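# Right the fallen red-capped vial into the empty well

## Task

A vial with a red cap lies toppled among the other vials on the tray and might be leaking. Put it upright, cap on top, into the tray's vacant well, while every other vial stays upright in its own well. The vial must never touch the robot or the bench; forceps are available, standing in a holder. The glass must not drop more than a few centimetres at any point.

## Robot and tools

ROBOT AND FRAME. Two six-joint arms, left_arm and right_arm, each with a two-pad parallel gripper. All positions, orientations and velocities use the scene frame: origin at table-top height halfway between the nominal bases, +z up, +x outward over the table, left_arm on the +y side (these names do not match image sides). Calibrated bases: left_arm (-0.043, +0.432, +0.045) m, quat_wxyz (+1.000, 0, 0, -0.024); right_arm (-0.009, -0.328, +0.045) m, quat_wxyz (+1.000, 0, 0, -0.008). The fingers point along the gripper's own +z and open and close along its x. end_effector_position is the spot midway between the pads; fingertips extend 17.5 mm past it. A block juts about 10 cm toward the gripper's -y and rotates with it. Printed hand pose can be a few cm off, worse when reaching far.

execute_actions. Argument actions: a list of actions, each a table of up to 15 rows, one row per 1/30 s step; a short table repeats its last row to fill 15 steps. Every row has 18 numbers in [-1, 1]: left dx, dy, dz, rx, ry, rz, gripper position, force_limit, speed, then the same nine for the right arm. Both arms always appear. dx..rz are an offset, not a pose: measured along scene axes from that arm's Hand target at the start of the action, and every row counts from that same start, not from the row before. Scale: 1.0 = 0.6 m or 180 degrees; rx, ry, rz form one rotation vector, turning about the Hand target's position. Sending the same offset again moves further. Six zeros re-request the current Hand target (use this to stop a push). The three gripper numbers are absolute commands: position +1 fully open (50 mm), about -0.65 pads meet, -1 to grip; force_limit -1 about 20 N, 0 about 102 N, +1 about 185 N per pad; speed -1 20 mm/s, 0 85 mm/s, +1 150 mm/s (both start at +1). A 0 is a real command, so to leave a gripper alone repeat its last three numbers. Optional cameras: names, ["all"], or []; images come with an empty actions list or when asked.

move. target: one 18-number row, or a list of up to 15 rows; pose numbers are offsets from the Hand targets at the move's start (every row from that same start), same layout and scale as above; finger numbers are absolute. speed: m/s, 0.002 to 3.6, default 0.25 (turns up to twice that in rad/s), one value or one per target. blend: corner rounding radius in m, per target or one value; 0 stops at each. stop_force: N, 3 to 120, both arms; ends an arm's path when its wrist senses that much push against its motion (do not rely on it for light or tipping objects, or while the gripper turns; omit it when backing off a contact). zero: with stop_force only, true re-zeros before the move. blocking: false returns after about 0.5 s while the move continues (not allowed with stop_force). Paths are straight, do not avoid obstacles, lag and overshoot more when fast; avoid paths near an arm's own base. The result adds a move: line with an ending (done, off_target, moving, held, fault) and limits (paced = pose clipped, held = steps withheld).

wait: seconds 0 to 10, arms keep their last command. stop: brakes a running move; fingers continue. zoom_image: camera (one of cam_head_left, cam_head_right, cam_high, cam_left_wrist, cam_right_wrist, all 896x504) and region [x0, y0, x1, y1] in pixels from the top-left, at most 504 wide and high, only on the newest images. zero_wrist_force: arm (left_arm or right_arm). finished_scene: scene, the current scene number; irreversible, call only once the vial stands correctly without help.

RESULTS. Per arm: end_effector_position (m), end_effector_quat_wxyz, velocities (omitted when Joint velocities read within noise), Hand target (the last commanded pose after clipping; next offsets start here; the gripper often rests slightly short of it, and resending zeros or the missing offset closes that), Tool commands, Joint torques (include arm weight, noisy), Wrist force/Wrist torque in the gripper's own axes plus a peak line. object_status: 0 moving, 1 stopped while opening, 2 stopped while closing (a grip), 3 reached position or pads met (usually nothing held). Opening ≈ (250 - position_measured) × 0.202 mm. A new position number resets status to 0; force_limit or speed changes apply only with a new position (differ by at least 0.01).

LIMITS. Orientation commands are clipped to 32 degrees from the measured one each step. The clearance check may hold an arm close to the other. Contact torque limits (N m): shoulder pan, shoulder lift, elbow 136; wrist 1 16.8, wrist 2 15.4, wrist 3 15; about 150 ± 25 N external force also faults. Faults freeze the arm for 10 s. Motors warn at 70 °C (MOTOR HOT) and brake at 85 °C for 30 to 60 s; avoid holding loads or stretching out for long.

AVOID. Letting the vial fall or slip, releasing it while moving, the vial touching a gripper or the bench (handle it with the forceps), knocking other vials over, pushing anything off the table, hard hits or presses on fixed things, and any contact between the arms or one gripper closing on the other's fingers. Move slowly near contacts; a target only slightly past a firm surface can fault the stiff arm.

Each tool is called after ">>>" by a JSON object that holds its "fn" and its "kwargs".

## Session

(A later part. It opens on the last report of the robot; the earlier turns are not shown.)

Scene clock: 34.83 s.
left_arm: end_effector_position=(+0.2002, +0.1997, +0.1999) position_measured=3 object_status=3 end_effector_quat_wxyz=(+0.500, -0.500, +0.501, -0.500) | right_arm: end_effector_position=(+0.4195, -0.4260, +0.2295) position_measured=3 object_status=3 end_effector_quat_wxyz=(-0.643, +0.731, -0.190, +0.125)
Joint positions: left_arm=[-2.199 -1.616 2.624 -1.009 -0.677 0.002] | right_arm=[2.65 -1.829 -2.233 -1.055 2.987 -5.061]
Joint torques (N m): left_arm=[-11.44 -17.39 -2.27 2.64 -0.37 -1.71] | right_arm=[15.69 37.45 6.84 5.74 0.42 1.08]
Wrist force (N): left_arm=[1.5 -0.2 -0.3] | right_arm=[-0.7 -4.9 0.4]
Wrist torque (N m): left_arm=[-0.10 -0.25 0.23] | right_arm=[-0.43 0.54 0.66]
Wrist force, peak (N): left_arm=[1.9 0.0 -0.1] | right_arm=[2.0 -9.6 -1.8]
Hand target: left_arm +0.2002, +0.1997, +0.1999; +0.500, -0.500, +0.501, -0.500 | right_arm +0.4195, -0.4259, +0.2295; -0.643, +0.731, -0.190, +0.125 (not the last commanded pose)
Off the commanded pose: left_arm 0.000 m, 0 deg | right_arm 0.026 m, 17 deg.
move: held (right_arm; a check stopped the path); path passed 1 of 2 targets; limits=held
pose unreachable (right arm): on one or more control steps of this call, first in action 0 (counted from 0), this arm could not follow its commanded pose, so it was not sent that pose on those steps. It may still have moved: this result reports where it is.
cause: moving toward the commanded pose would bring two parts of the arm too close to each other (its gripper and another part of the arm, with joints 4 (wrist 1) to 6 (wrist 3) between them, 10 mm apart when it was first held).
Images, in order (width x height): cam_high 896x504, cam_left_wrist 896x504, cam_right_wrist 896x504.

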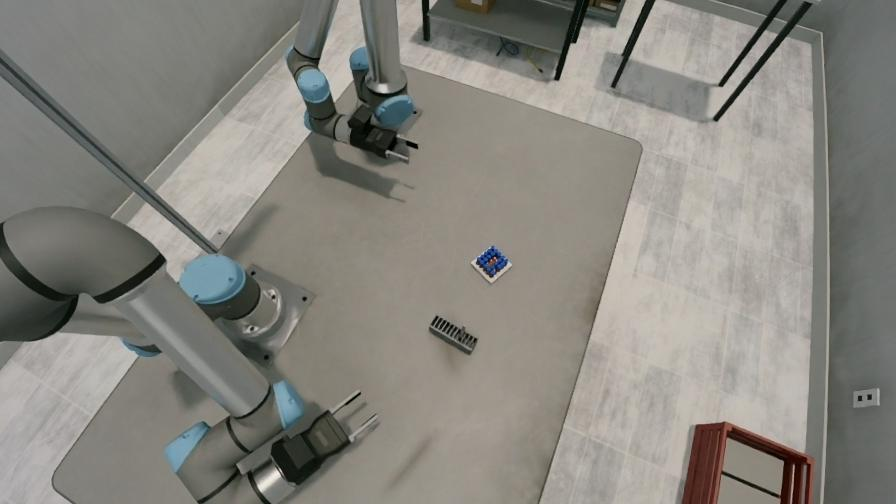

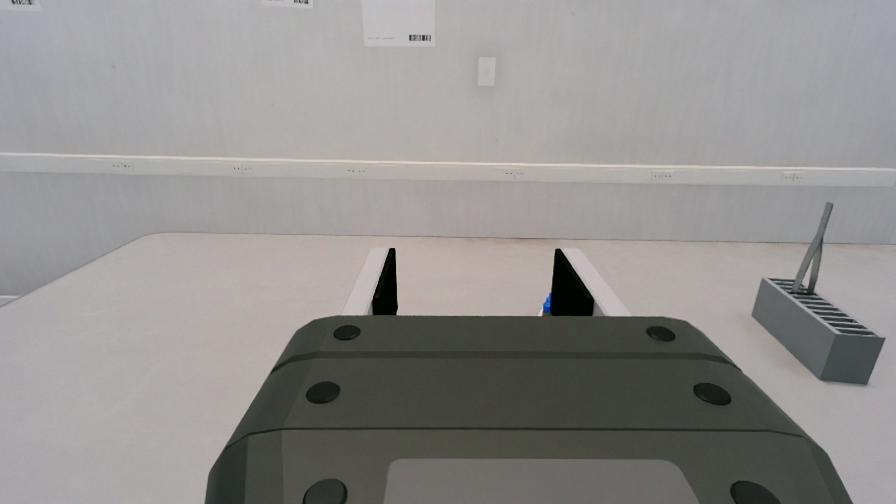

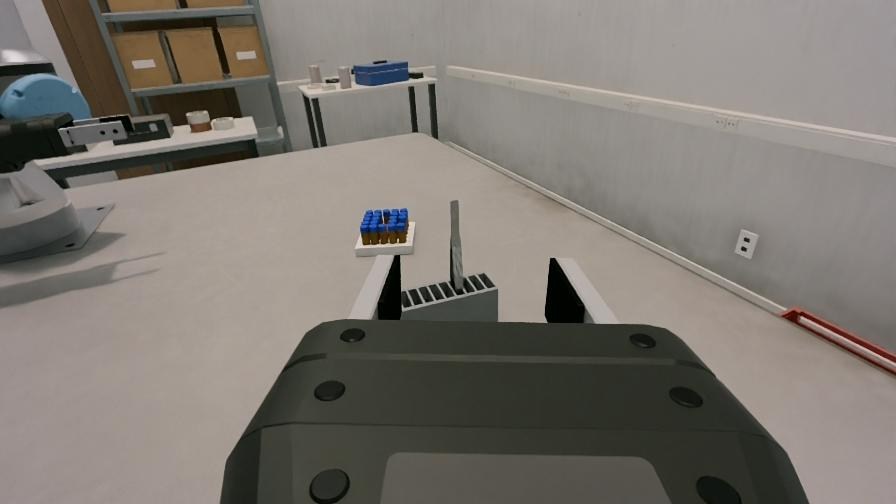

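>>> {"fn": "zoom_image", "kwargs": {"camera": "cam_right_wrist", "region": [340, 180, 520, 330]}}

Scaled by 2.800 from the camera's 896x504 image, which has a finer 1280x720 frame.

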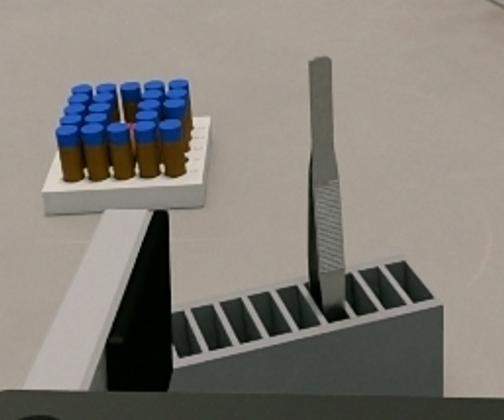

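>>> {"fn": "move", "kwargs": {"target": [[0.3,-0.3,0.2,0.0306,0.499,-0.0306,1,1,1, 0,0,0,0,0,0,1,1,1],[0.5365,-0.623,0.1,0.0306,0.499,-0.0306,1,1,1, 0,0,0,0,0,0,1,1,1]], "speed": 0.3, "blend": [0.05,0], "cameras": ["cam_right_wrist","cam_left_wrist","cam_high"]}}

>>> {"fn": "zoom_image", "kwargs": {"camera": "cam_left_wrist", "region": [370, 120, 570, 320]}}

>>> {"fn": "zoom_image", "kwargs": {"camera": "cam_right_wrist", "region": [340, 80, 600, 330]}}

Scene clock: 40.80 s.
left_arm: end_effector_position=(+0.5222, -0.1741, +0.2600) position_measured=3 object_status=3 end_effector_quat_wxyz=(+0.000, +0.662, -0.749, +0.000) | right_arm: end_effector_position=(+0.4195, -0.4259, +0.2295) position_measured=3 object_status=3 end_effector_quat_wxyz=(-0.643, +0.731, -0.190, +0.125)
Joint positions: left_arm=[-0.932 -0.688 0.581 -1.464 -1.571 2.283] | right_arm=[2.65 -1.829 -2.233 -1.055 2.987 -5.061]
Joint torques (N m): left_arm=[4.5 -53.39 -31.87 -1.65 -0.41 0.37] | right_arm=[15.53 37.17 8.41 0.52 0.19 -1.27]
Wrist force (N): left_arm=[0.4 -0.1 2.0] | right_arm=[-0.4 -5.0 0.3]
Wrist torque (N m): left_arm=[-0.46 0.04 0.32] | right_arm=[-0.46 0.49 0.66]
Wrist force, peak (N): left_arm=[2.7 -2.4 3.5] | right_arm=[-0.8 -5.4 0.6]
Hand target: left_arm +0.5221, -0.1741, +0.2599; +0.000, -0.662, +0.749, +0.000 | right_arm +0.4195, -0.4259, +0.2295; -0.643, +0.731, -0.190, +0.125
Off the commanded pose: left_arm 0.000 m, 0 deg | right_arm 0.000 m, 0 deg.
move: done
Images, in order (width x height): cam_high 896x504, cam_left_wrist 896x504, cam_right_wrist 896x504.

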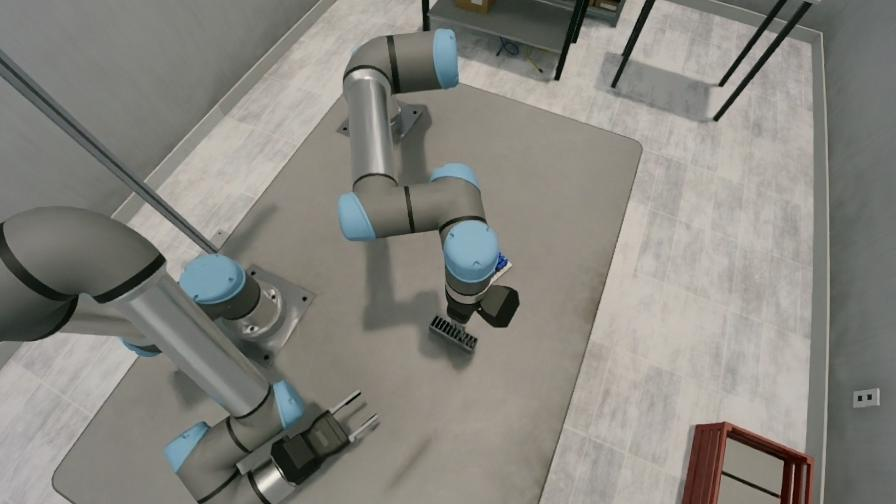

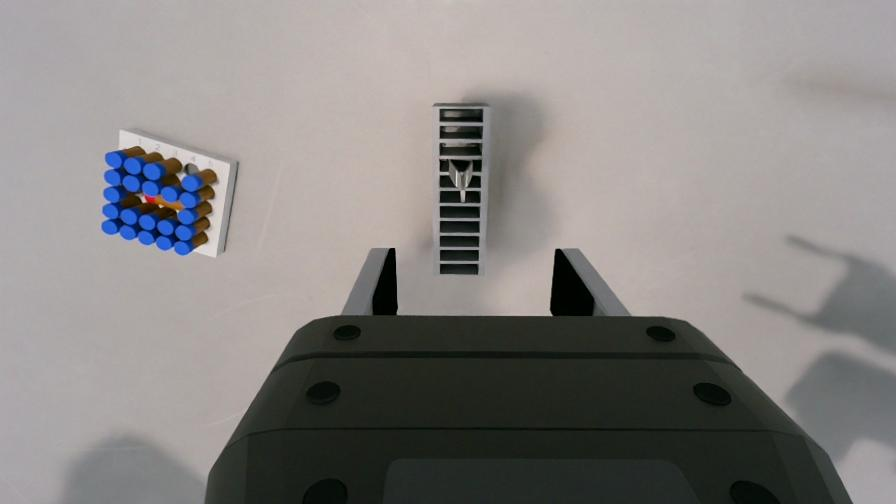

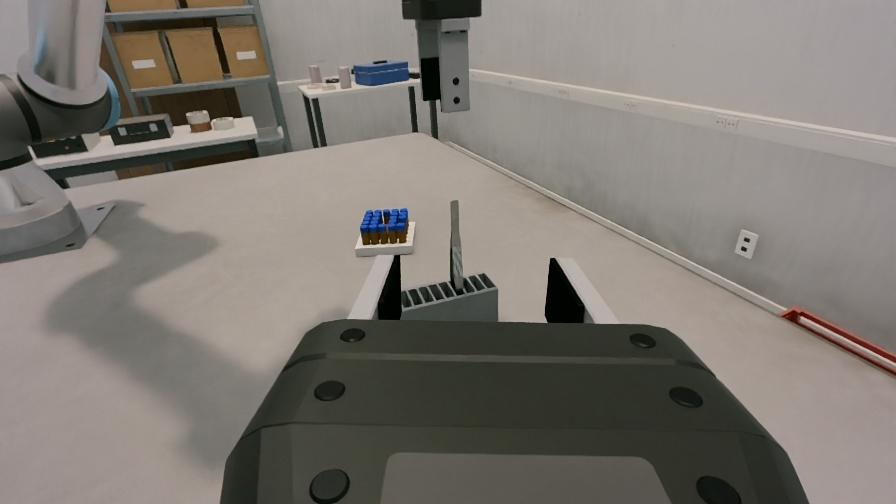

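Scaled by 2.520 from the camera's 896x504 image, which has a finer 1280x720 frame.

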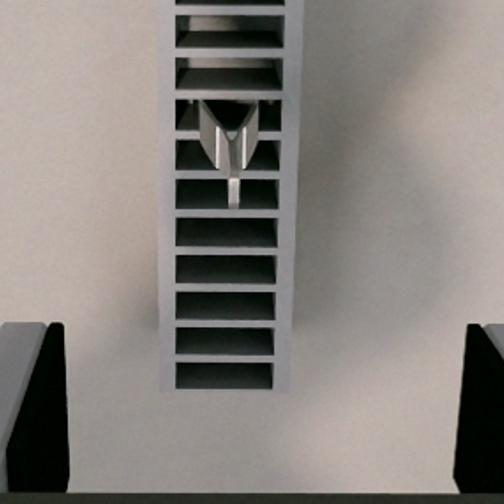

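Scaled by 1.938 from the camera's 896x504 image, which has a finer 1280x720 frame.

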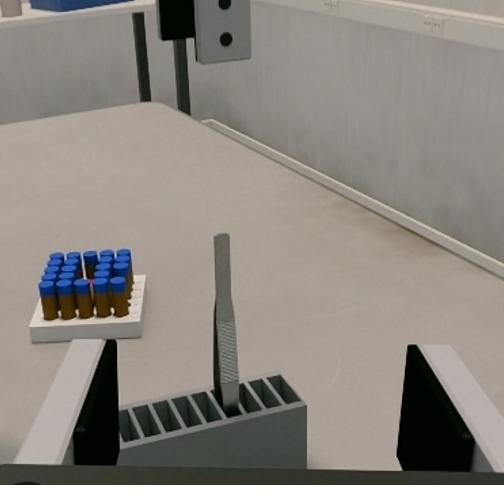

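>>> {"fn": "move", "kwargs": {"target": [-0.0075,0,-0.1667,0,0,0,1,1,1, 0,0,0,0,0,0,1,1,1], "speed": 0.1, "cameras": ["cam_right_wrist","cam_left_wrist"]}}

>>> {"fn": "zoom_image", "kwargs": {"camera": "cam_left_wrist", "region": [370, 70, 570, 320]}}

>>> {"fn": "zoom_image", "kwargs": {"camera": "cam_right_wrist", "region": [340, 80, 600, 330]}}

Scene clock: 42.60 s.
left_arm: end_effector_position=(+0.5176, -0.1741, +0.1598) position_measured=3 object_status=3 end_effector_quat_wxyz=(+0.000, +0.662, -0.749, +0.000) | right_arm: end_effector_position=(+0.4195, -0.4259, +0.2295) position_measured=3 object_status=3 end_effector_quat_wxyz=(-0.643, +0.731, -0.190, +0.125)
Joint positions: left_arm=[-0.937 -0.691 0.843 -1.722 -1.571 2.279] | right_arm=[2.65 -1.829 -2.233 -1.055 2.987 -5.061]
Joint torques (N m): left_arm=[-7.45 -74.99 -23.26 -2.61 1.85 -0.81] | right_arm=[14.15 37.72 8.74 0.47 0.33 -1.32]
Wrist force (N): left_arm=[0.4 -0.2 2.2] | right_arm=[-0.6 -5.1 0.3]
Wrist torque (N m): left_arm=[-0.48 0.04 0.32] | right_arm=[-0.47 0.51 0.66]
Wrist force, peak (N): left_arm=[0.3 -0.1 3.7] | right_arm=[-0.5 -5.3 0.6]
Hand target: left_arm +0.5176, -0.1741, +0.1599; +0.000, -0.662, +0.749, +0.000 | right_arm +0.4195, -0.4259, +0.2295; -0.643, +0.731, -0.190, +0.125
Off the commanded pose: left_arm 0.000 m, 0 deg | right_arm 0.000 m, 0 deg.
move: done
Images, in order (width x height): cam_left_wrist 896x504, cam_right_wrist 896x504.

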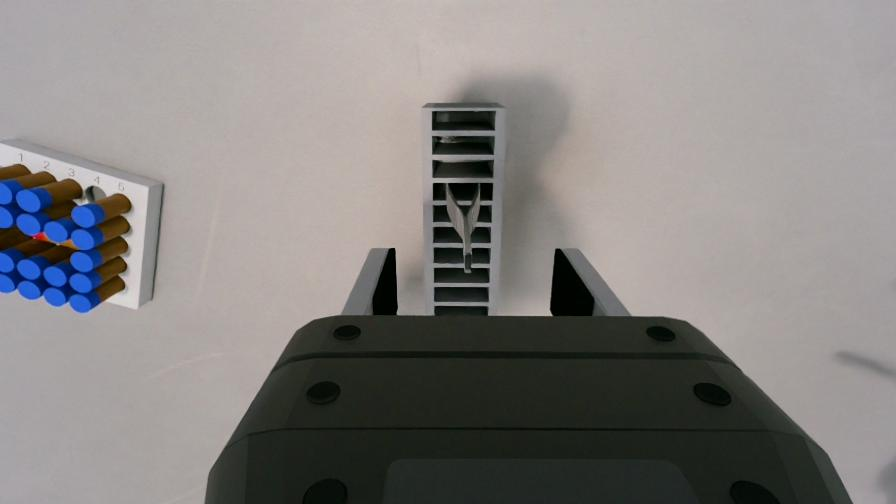

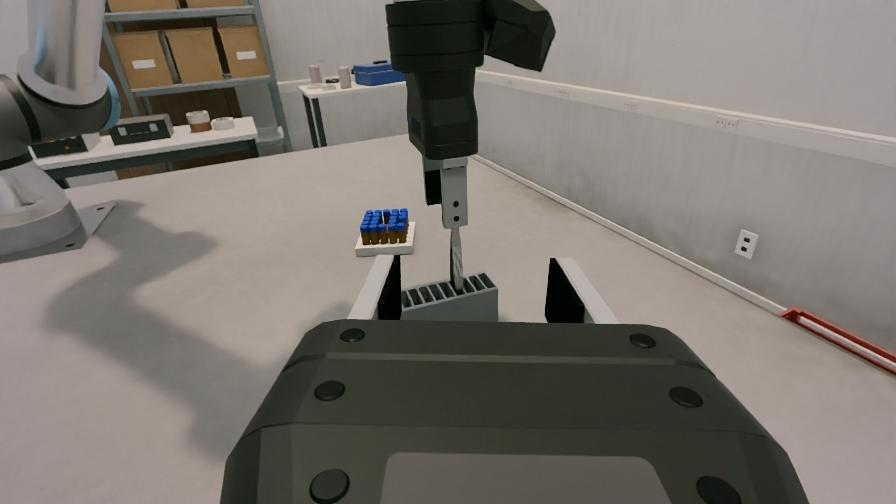

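Scaled by 2.016 from the camera's 896x504 image, which has a finer 1280x720 frame.

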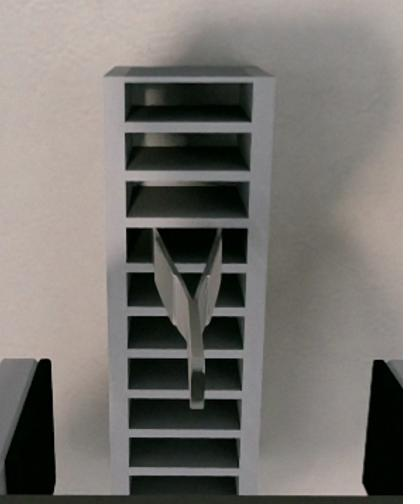

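Scaled by 1.938 from the camera's 896x504 image, which has a finer 1280x720 frame.

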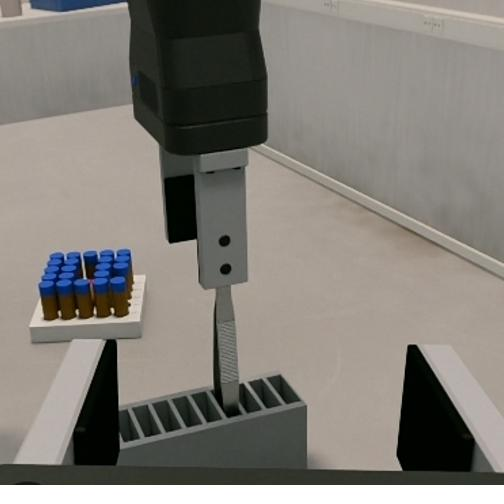

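>>> {"fn": "move", "kwargs": {"target": [0,0,-0.08,0,0,0,1,1,1, 0,0,0,0,0,0,1,1,1], "speed": 0.02, "stop_force": 5, "cameras": ["cam_right_wrist","cam_left_wrist"]}}

>>> {"fn": "zoom_image", "kwargs": {"camera": "cam_left_wrist", "region": [370, 70, 570, 320]}}

>>> {"fn": "zoom_image", "kwargs": {"camera": "cam_right_wrist", "region": [400, 130, 520, 330]}}

Scene clock: 46.73 s.
left_arm: end_effector_position=(+0.5176, -0.1741, +0.1119) position_measured=3 object_status=3 end_effector_quat_wxyz=(+0.000, +0.662, -0.749, +0.000) | right_arm: end_effector_position=(+0.4195, -0.4259, +0.2295) position_measured=3 object_status=3 end_effector_quat_wxyz=(-0.643, +0.731, -0.190, +0.125)
Joint positions: left_arm=[-0.937 -0.662 0.913 -1.822 -1.571 2.279] | right_arm=[2.65 -1.829 -2.233 -1.055 2.987 -5.061]
Joint torques (N m): left_arm=[11.63 -74.93 -30.37 -0.87 0.04 1.54] | right_arm=[14.83 37.38 10.63 0.55 0.44 -1.54]
Wrist force (N): left_arm=[0.3 -0.2 2.2] | right_arm=[-0.4 -5.0 0.5]
Wrist torque (N m): left_arm=[-0.49 0.05 0.33] | right_arm=[-0.45 0.48 0.66]
Wrist force, peak (N): left_arm=[0.6 -0.3 2.7] | right_arm=[-0.4 -5.4 0.5]
Hand target: left_arm +0.5176, -0.1741, +0.1119; +0.000, -0.662, +0.749, +0.000 | right_arm +0.4195, -0.4259, +0.2295; -0.643, +0.731, -0.190, +0.125
Off the commanded pose: left_arm 0.000 m, 0 deg | right_arm 0.000 m, 0 deg.
move: done
Images, in order (width x height): cam_left_wrist 896x504, cam_right_wrist 896x504.

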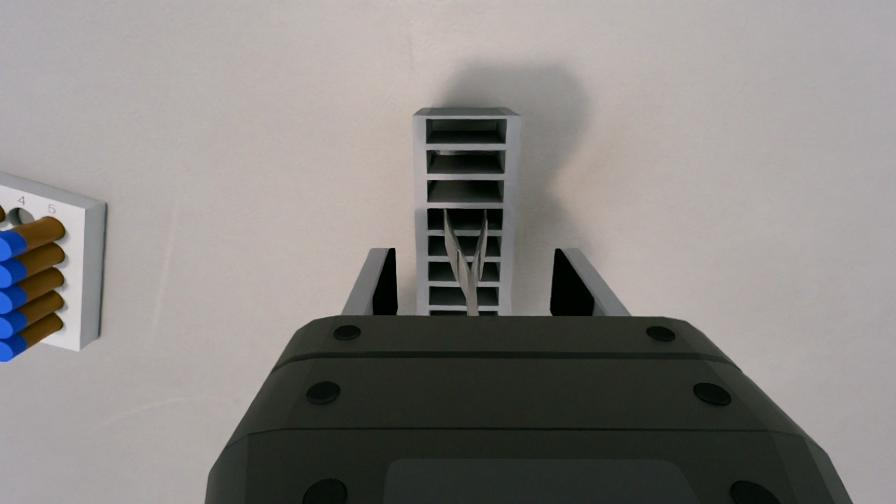

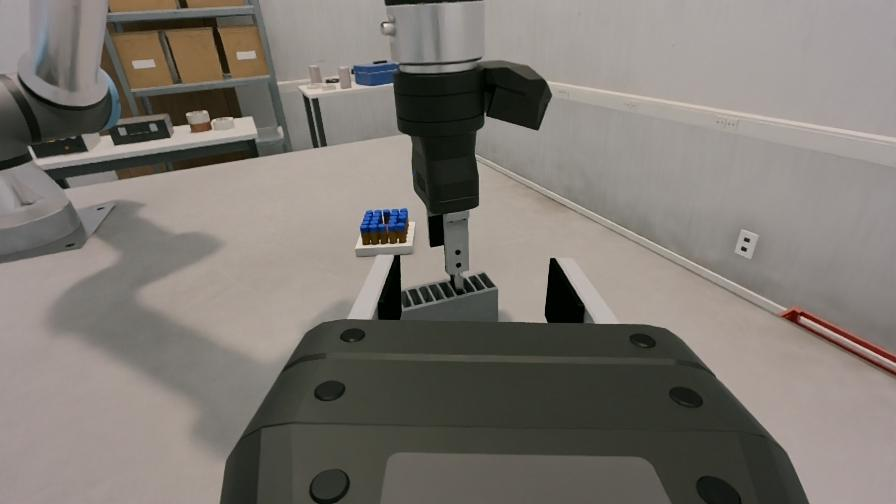

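Scaled by 2.016 from the camera's 896x504 image, which has a finer 1280x720 frame.

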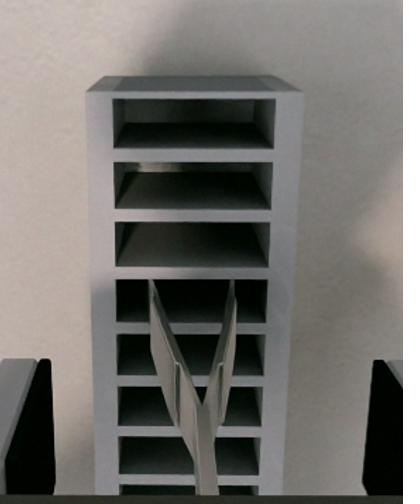

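Scaled by 2.520 from the camera's 896x504 image, which has a finer 1280x720 frame.

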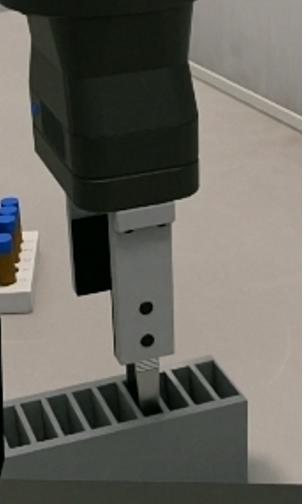

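>>> {"fn": "move", "kwargs": {"target": [0,0,-0.025,0,0,0,1,1,1, 0,0,0,0,0,0,1,1,1], "speed": 0.015, "stop_force": 4, "cameras": ["cam_right_wrist","cam_left_wrist"]}}

>>> {"fn": "zoom_image", "kwargs": {"camera": "cam_right_wrist", "region": [400, 130, 520, 330]}}

Scene clock: 49.03 s.
left_arm: end_effector_position=(+0.5176, -0.1741, +0.1051) position_measured=3 object_status=3 end_effector_quat_wxyz=(+0.000, +0.662, -0.749, +0.000) | right_arm: end_effector_position=(+0.4195, -0.4259, +0.2295) position_measured=3 object_status=3 end_effector_quat_wxyz=(-0.643, +0.731, -0.190, +0.125)
Joint positions: left_arm=[-0.937 -0.657 0.921 -1.835 -1.571 2.279] | right_arm=[2.65 -1.829 -2.233 -1.055 2.987 -5.061]
Joint torques (N m): left_arm=[12.5 -71.28 -29.43 -2.76 -0.32 1.34] | right_arm=[14.58 36.63 10.73 0.68 0.23 -1.38]
Wrist force (N): left_arm=[0.4 -0.1 -2.9] | right_arm=[-0.4 -5.1 0.5]
Wrist torque (N m): left_arm=[-0.43 0.03 0.33] | right_arm=[-0.46 0.48 0.66]
Wrist force, peak (N): left_arm=[0.0 -0.1 -8.8] | right_arm=[-0.5 -5.4 0.4]
Hand target: left_arm +0.5176, -0.1741, +0.1051; +0.000, -0.662, +0.749, +0.000 (not the last commanded pose) | right_arm +0.4195, -0.4259, +0.2295; -0.643, +0.731, -0.190, +0.125
Off the commanded pose: left_arm 0.008 m, 0 deg | right_arm 0.000 m, 0 deg.
move: contact (left_arm)
Images, in order (width x height): cam_left_wrist 896x504, cam_right_wrist 896x504.

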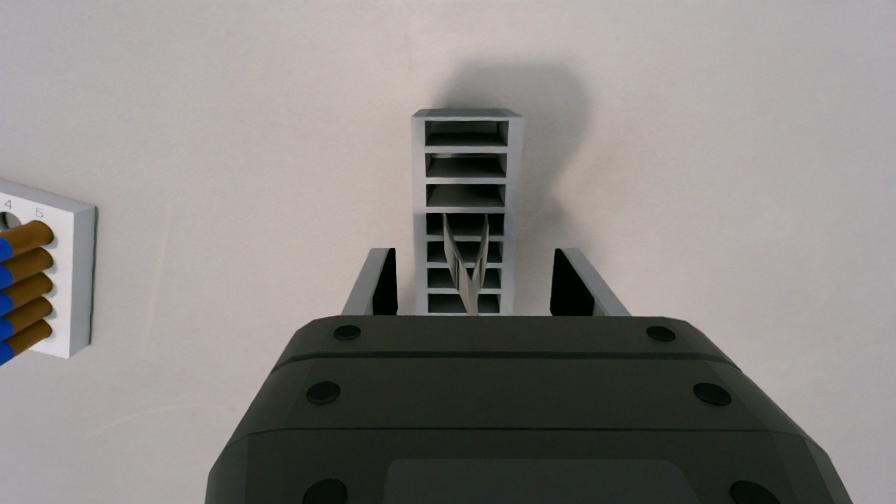

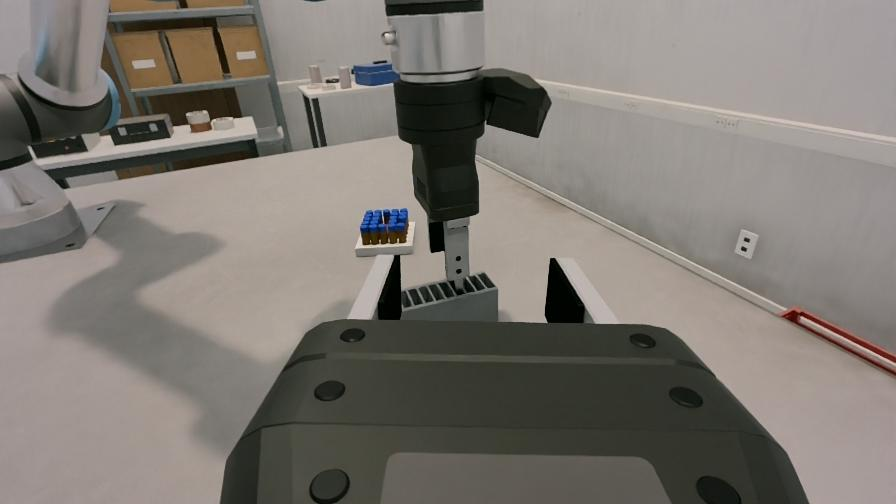

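Scaled by 2.520 from the camera's 896x504 image, which has a finer 1280x720 frame.

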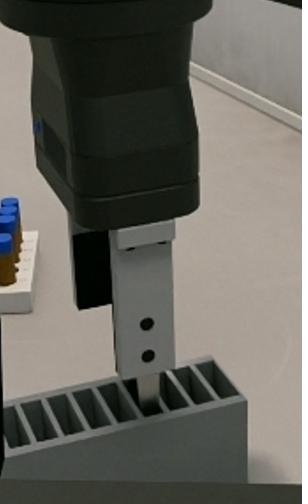

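>>> {"fn": "move", "kwargs": {"target": [[0,0,0.0035,0,0,0,1,-1,-1, 0,0,0,0,0,0,1,1,1],[0,0,0.0035,0,0,0,-0.35,-1,-1, 0,0,0,0,0,0,1,1,1]], "speed": 0.02, "cameras": ["cam_right_wrist","cam_left_wrist"]}}

>>> {"fn": "zoom_image", "kwargs": {"camera": "cam_left_wrist", "region": [370, 70, 570, 320]}}

>>> {"fn": "zoom_image", "kwargs": {"camera": "cam_right_wrist", "region": [400, 130, 520, 330]}}

Scene clock: 52.23 s.
left_arm: end_effector_position=(+0.5176, -0.1741, +0.1072) position_measured=205 object_status=0 end_effector_quat_wxyz=(+0.000, +0.662, -0.749, +0.000) | right_arm: end_effector_position=(+0.4195, -0.4259, +0.2295) position_measured=3 object_status=3 end_effector_quat_wxyz=(-0.643, +0.731, -0.190, +0.125)
Joint positions: left_arm=[-0.937 -0.659 0.919 -1.831 -1.571 2.279] | right_arm=[2.65 -1.829 -2.233 -1.055 2.987 -5.061]
Joint torques (N m): left_arm=[11.65 -56.02 -17.3 -4.96 -0.53 1.25] | right_arm=[14.78 37.51 12.1 0.47 0.41 -1.48]
Wrist force (N): left_arm=[0.6 -0.1 2.2] | right_arm=[-0.2 -5.0 0.3]
Wrist torque (N m): left_arm=[-0.48 0.03 0.33] | right_arm=[-0.45 0.46 0.66]
Wrist force, peak (N): left_arm=[0.4 0.1 -3.0] | right_arm=[-0.7 -5.4 0.2]
Hand target: left_arm +0.5176, -0.1741, +0.1072; +0.000, -0.662, +0.749, +0.000 | right_arm +0.4195, -0.4259, +0.2295; -0.643, +0.731, -0.190, +0.125
Off the commanded pose: left_arm 0.000 m, 0 deg | right_arm 0.000 m, 0 deg.
move: done
Images, in order (width x height): cam_left_wrist 896x504, cam_right_wrist 896x504.

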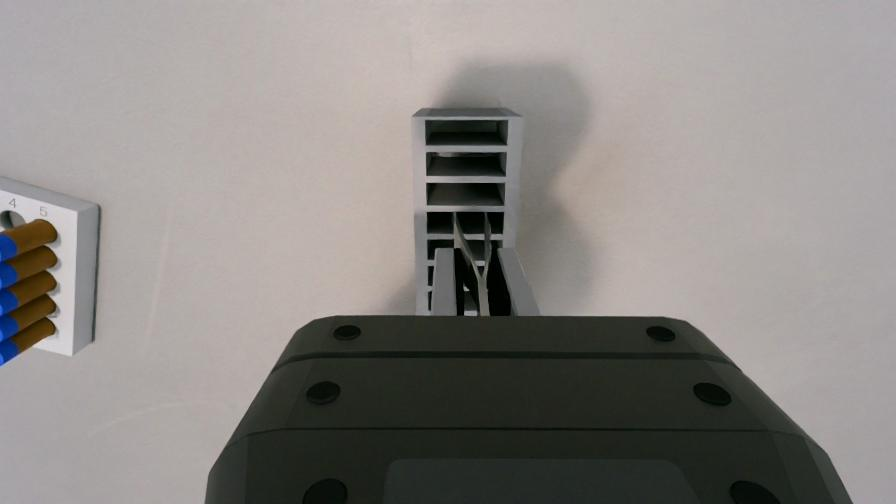

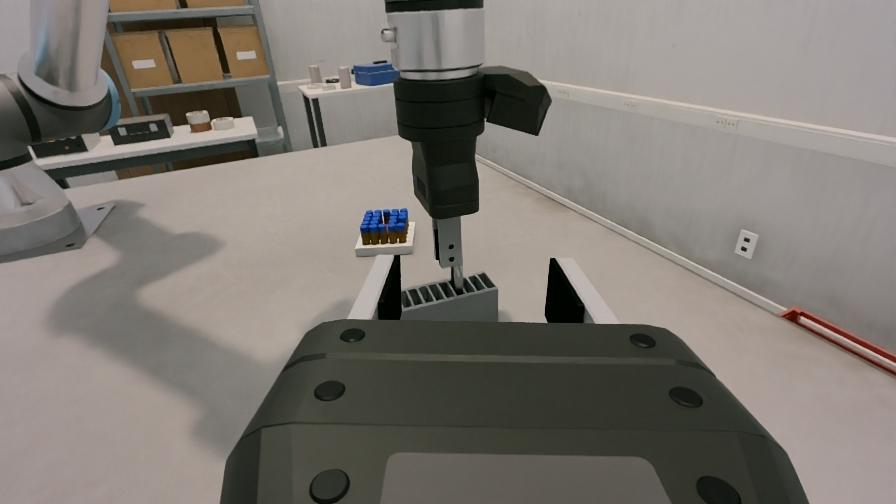

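Scaled by 2.016 from the camera's 896x504 image, which has a finer 1280x720 frame.

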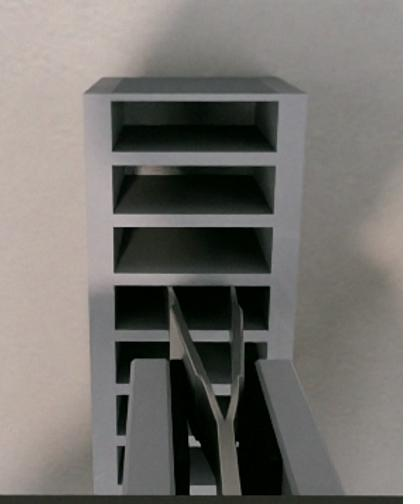

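Scaled by 2.520 from the camera's 896x504 image, which has a finer 1280x720 frame.

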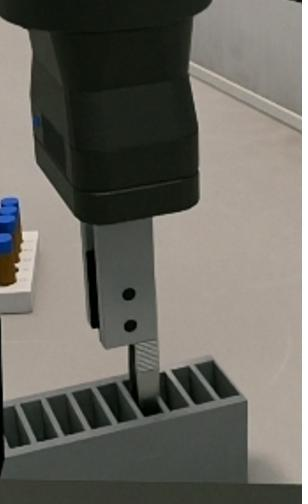

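>>> {"fn": "wait", "kwargs": {"seconds": 0.3}}

Scene clock: 52.60 s.
left_arm: end_effector_position=(+0.5176, -0.1741, +0.1072) position_measured=205 object_status=3 end_effector_quat_wxyz=(+0.000, +0.662, -0.749, +0.000) | right_arm: end_effector_position=(+0.4195, -0.4259, +0.2295) position_measured=3 object_status=3 end_effector_quat_wxyz=(-0.643, +0.731, -0.190, +0.125)
Joint positions: left_arm=[-0.937 -0.659 0.919 -1.831 -1.571 2.279] | right_arm=[2.65 -1.829 -2.233 -1.055 2.987 -5.061]
Joint torques (N m): left_arm=[10.81 -56.46 -16.7 -4.97 -0.4 1.33] | right_arm=[14.67 36.82 12.6 0.48 0.36 -1.28]
Wrist force (N): left_arm=[0.4 -0.3 2.0] | right_arm=[-0.5 -5.1 0.5]
Wrist torque (N m): left_arm=[-0.51 0.05 0.33] | right_arm=[-0.46 0.50 0.66]
Wrist force, peak (N): left_arm=[0.7 -0.3 2.2] | right_arm=[-0.7 -5.2 0.5]
Hand target: left_arm +0.5176, -0.1741, +0.1072; +0.000, -0.662, +0.749, +0.000 | right_arm +0.4195, -0.4259, +0.2295; -0.643, +0.731, -0.190, +0.125
Tool commands: left_gripper/position=-0.35 left_gripper/force_limit=-1.0 left_gripper/speed=-1.0 right_gripper/position=+1.0 right_gripper/force_limit=+1.0 right_gripper/speed=+1.0
Off the commanded pose: left_arm 0.000 m, 0 deg | right_arm 0.000 m, 0 deg.
wait: 0.30 s; at rest by 0.10 s

>>> {"fn": "move", "kwargs": {"target": [0,0,0,0,0,0,-0.4,-1,-1, 0,0,0,0,0,0,1,1,1], "speed": 0.02, "cameras": ["cam_left_wrist"]}}

>>> {"fn": "zoom_image", "kwargs": {"camera": "cam_left_wrist", "region": [410, 190, 540, 320]}}

Scene clock: 53.37 s.
left_arm: end_effector_position=(+0.5176, -0.1741, +0.1072) position_measured=212 object_status=3 end_effector_quat_wxyz=(+0.000, +0.662, -0.749, +0.000) | right_arm: end_effector_position=(+0.4195, -0.4259, +0.2295) position_measured=3 object_status=3 end_effector_quat_wxyz=(-0.643, +0.731, -0.190, +0.125)
Joint positions: left_arm=[-0.937 -0.659 0.919 -1.831 -1.571 2.279] | right_arm=[2.65 -1.829 -2.233 -1.055 2.987 -5.061]
Joint torques (N m): left_arm=[11.65 -56.77 -16.12 -4.99 -0.43 1.19] | right_arm=[13.48 36.77 12.91 0.4 0.42 -1.55]
Wrist force (N): left_arm=[0.4 0.0 2.2] | right_arm=[-0.6 -5.3 0.2]
Wrist torque (N m): left_arm=[-0.47 0.04 0.33] | right_arm=[-0.50 0.52 0.66]
Wrist force, peak (N): left_arm=[0.4 -0.3 2.5] | right_arm=[-0.6 -5.5 0.3]
Hand target: left_arm +0.5176, -0.1741, +0.1072; +0.000, -0.662, +0.749, +0.000 | right_arm +0.4195, -0.4259, +0.2295; -0.643, +0.731, -0.190, +0.125
Off the commanded pose: left_arm 0.000 m, 0 deg | right_arm 0.000 m, 0 deg.
move: done
Images, in order (width x height): cam_left_wrist 896x504.

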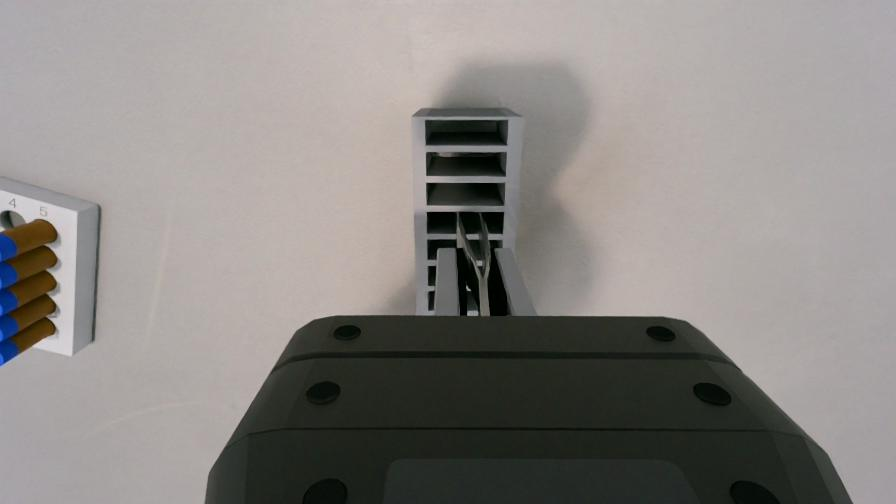

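Scaled by 3.877 from the camera's 896x504 image, which has a finer 1280x720 frame.

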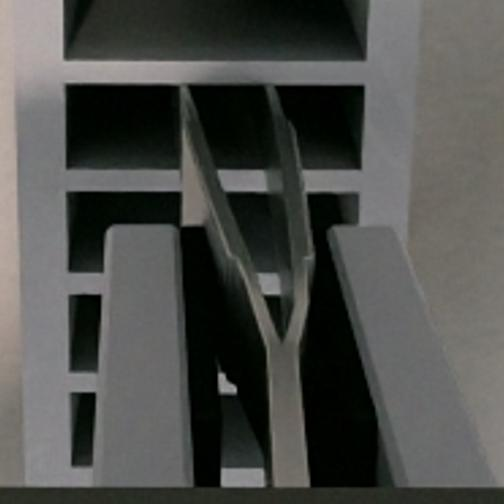

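>>> {"fn": "move", "kwargs": {"target": [0,0,0.03,0,0,0,-0.4,-1,-1, 0,0,0,0,0,0,1,1,1], "speed": 0.03, "cameras": ["cam_left_wrist","cam_right_wrist"]}}

>>> {"fn": "zoom_image", "kwargs": {"camera": "cam_left_wrist", "region": [410, 190, 540, 320]}}

>>> {"fn": "zoom_image", "kwargs": {"camera": "cam_right_wrist", "region": [400, 130, 520, 330]}}

Scene clock: 54.50 s.
left_arm: end_effector_position=(+0.5176, -0.1741, +0.1255) position_measured=212 object_status=3 end_effector_quat_wxyz=(+0.000, +0.662, -0.749, +0.000) end_effector_velocity=(+0.001, +0.000, -0.001) end_effector_angular_velocity=(-0.002, -0.002, +0.001) | right_arm: end_effector_position=(+0.4195, -0.4259, +0.2295) position_measured=3 object_status=3 end_effector_quat_wxyz=(-0.643, +0.731, -0.190, +0.125)
Joint positions: left_arm=[-0.937 -0.672 0.895 -1.795 -1.571 2.279] | right_arm=[2.65 -1.829 -2.233 -1.055 2.987 -5.061]
Joint velocities: left_arm=[0 0 0.002 -0.005 0 0] | right_arm=[within noise]
Joint torques (N m): left_arm=[12.49 -55.7 -16.45 -5.35 -0.26 1.1] | right_arm=[14.63 37.07 13.89 0.49 0.51 -1.35]
Wrist force (N): left_arm=[0.4 -0.3 2.3] | right_arm=[-0.5 -5.1 0.2]
Wrist torque (N m): left_arm=[-0.51 0.04 0.32] | right_arm=[-0.47 0.50 0.66]
Wrist force, peak (N): left_arm=[0.2 -0.3 3.2] | right_arm=[-0.7 -5.3 0.4]
Hand target: left_arm +0.5176, -0.1741, +0.1252; +0.000, -0.662, +0.749, +0.000 | right_arm +0.4195, -0.4259, +0.2295; -0.643, +0.731, -0.190, +0.125
Off the commanded pose: left_arm 0.000 m, 0 deg | right_arm 0.000 m, 0 deg.
move: done
Images, in order (width x height): cam_left_wrist 896x504, cam_right_wrist 896x504.

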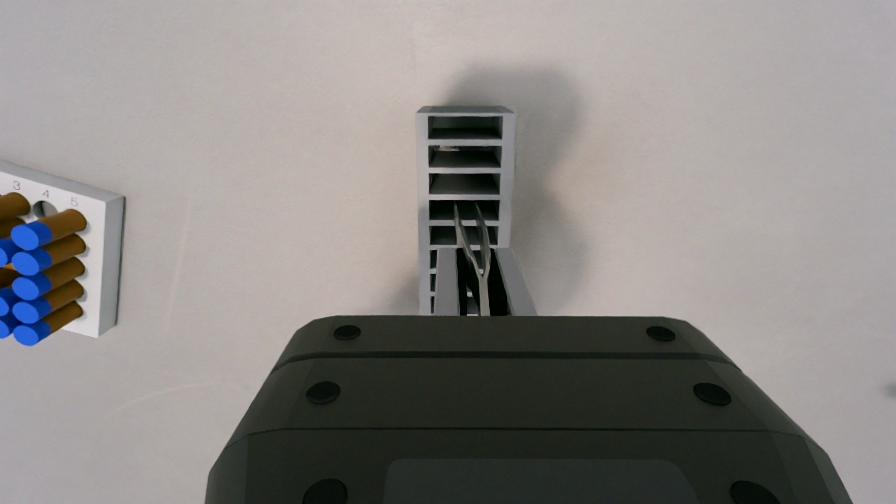

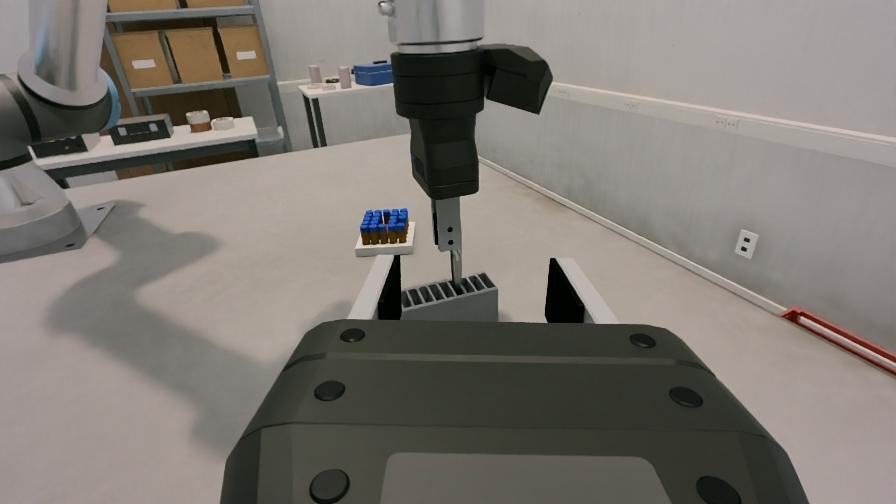

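Scaled by 3.877 from the camera's 896x504 image, which has a finer 1280x720 frame.

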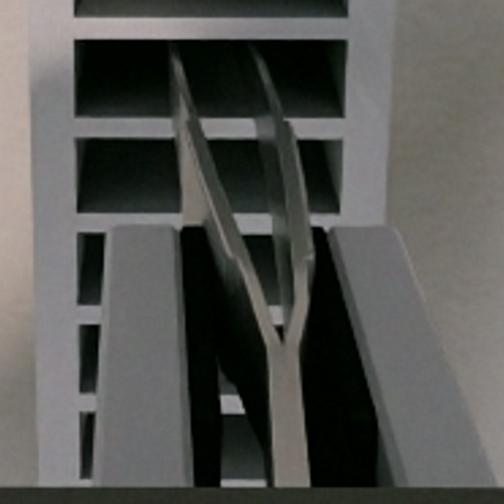

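Scaled by 2.520 from the camera's 896x504 image, which has a finer 1280x720 frame.

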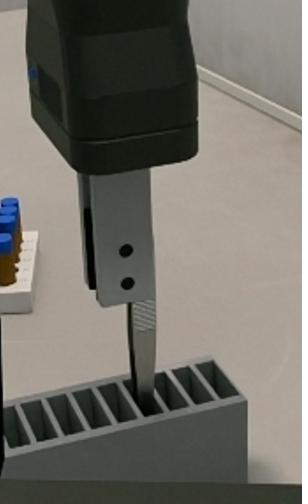

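>>> {"fn": "move", "kwargs": {"target": [0,0,0.208,0,0,0,-0.4,-1,-1, 0,0,0,0,0,0,1,1,1], "speed": 0.08, "cameras": ["cam_left_wrist","cam_right_wrist"]}}

>>> {"fn": "zoom_image", "kwargs": {"camera": "cam_left_wrist", "region": [400, 130, 560, 320]}}

>>> {"fn": "zoom_image", "kwargs": {"camera": "cam_right_wrist", "region": [400, 50, 520, 330]}}

Scene clock: 56.60 s.
left_arm: end_effector_position=(+0.5176, -0.1741, +0.2499) position_measured=212 object_status=3 end_effector_quat_wxyz=(+0.000, +0.662, -0.749, +0.000) | right_arm: end_effector_position=(+0.4195, -0.4259, +0.2295) position_measured=3 object_status=3 end_effector_quat_wxyz=(-0.643, +0.731, -0.190, +0.125)
Joint positions: left_arm=[-0.937 -0.704 0.636 -1.503 -1.571 2.279] | right_arm=[2.65 -1.829 -2.233 -1.055 2.987 -5.061]
Joint torques (N m): left_arm=[7.92 -62.87 -23.84 -4.17 0.42 -0.03] | right_arm=[14.38 37.83 14.11 0.27 0.46 -1.3]
Wrist force (N): left_arm=[0.5 -0.4 2.4] | right_arm=[-0.7 -5.2 0.5]
Wrist torque (N m): left_arm=[-0.51 0.02 0.33] | right_arm=[-0.49 0.54 0.66]
Wrist force, peak (N): left_arm=[0.5 -0.3 4.6] | right_arm=[-0.7 -5.4 0.2]
Hand target: left_arm +0.5176, -0.1741, +0.2500; +0.000, -0.662, +0.749, +0.000 | right_arm +0.4195, -0.4259, +0.2295; -0.643, +0.731, -0.190, +0.125
Off the commanded pose: left_arm 0.000 m, 0 deg | right_arm 0.000 m, 0 deg.
move: done
Images, in order (width x height): cam_left_wrist 896x504, cam_right_wrist 896x504.

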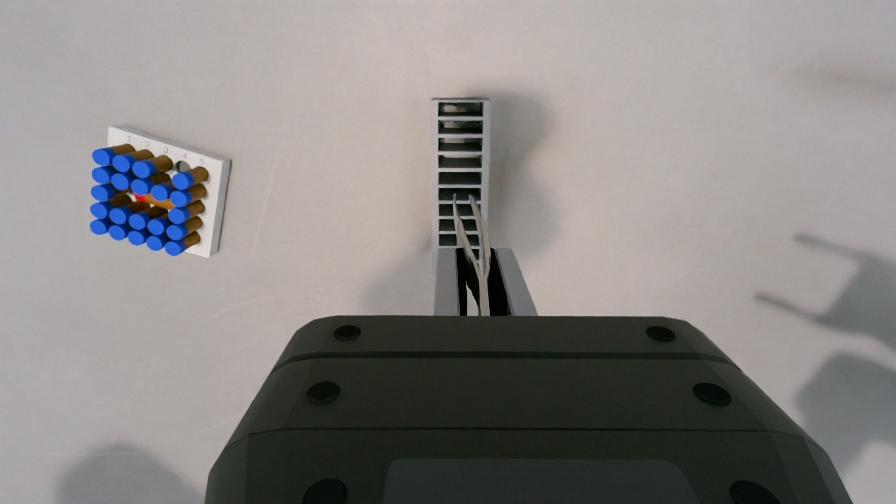

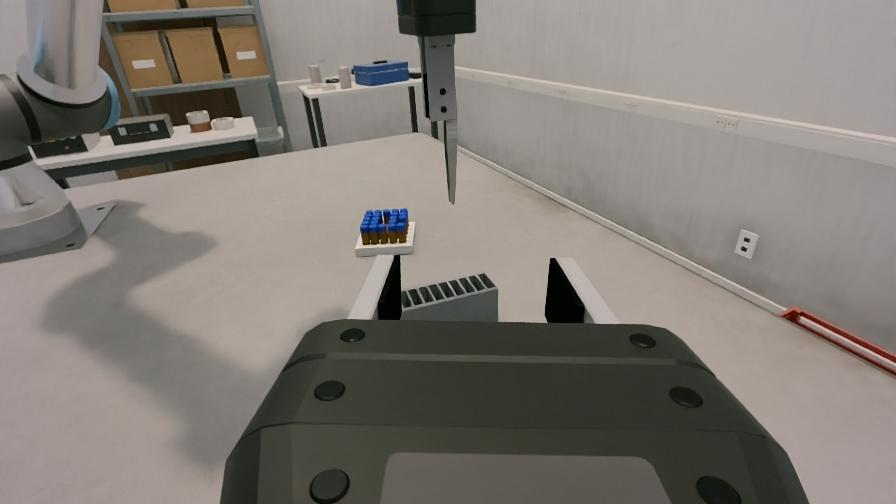

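Scaled by 2.653 from the camera's 896x504 image, which has a finer 1280x720 frame.

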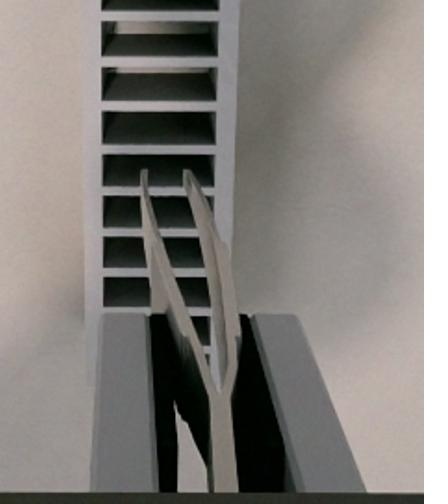

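Scaled by 1.800 from the camera's 896x504 image, which has a finer 1280x720 frame.

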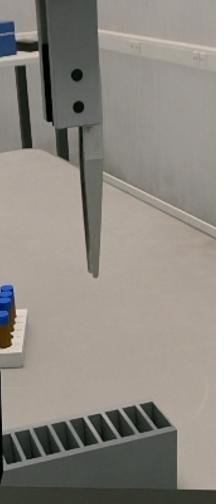

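>>> {"fn": "zoom_image", "kwargs": {"camera": "cam_right_wrist", "region": [410, 20, 490, 220]}}

Scaled by 2.520 from the camera's 896x504 image, which has a finer 1280x720 frame.

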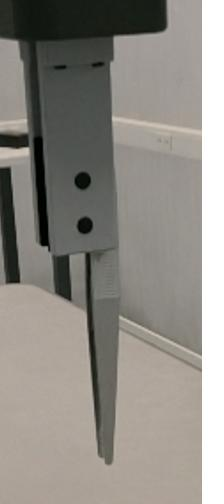

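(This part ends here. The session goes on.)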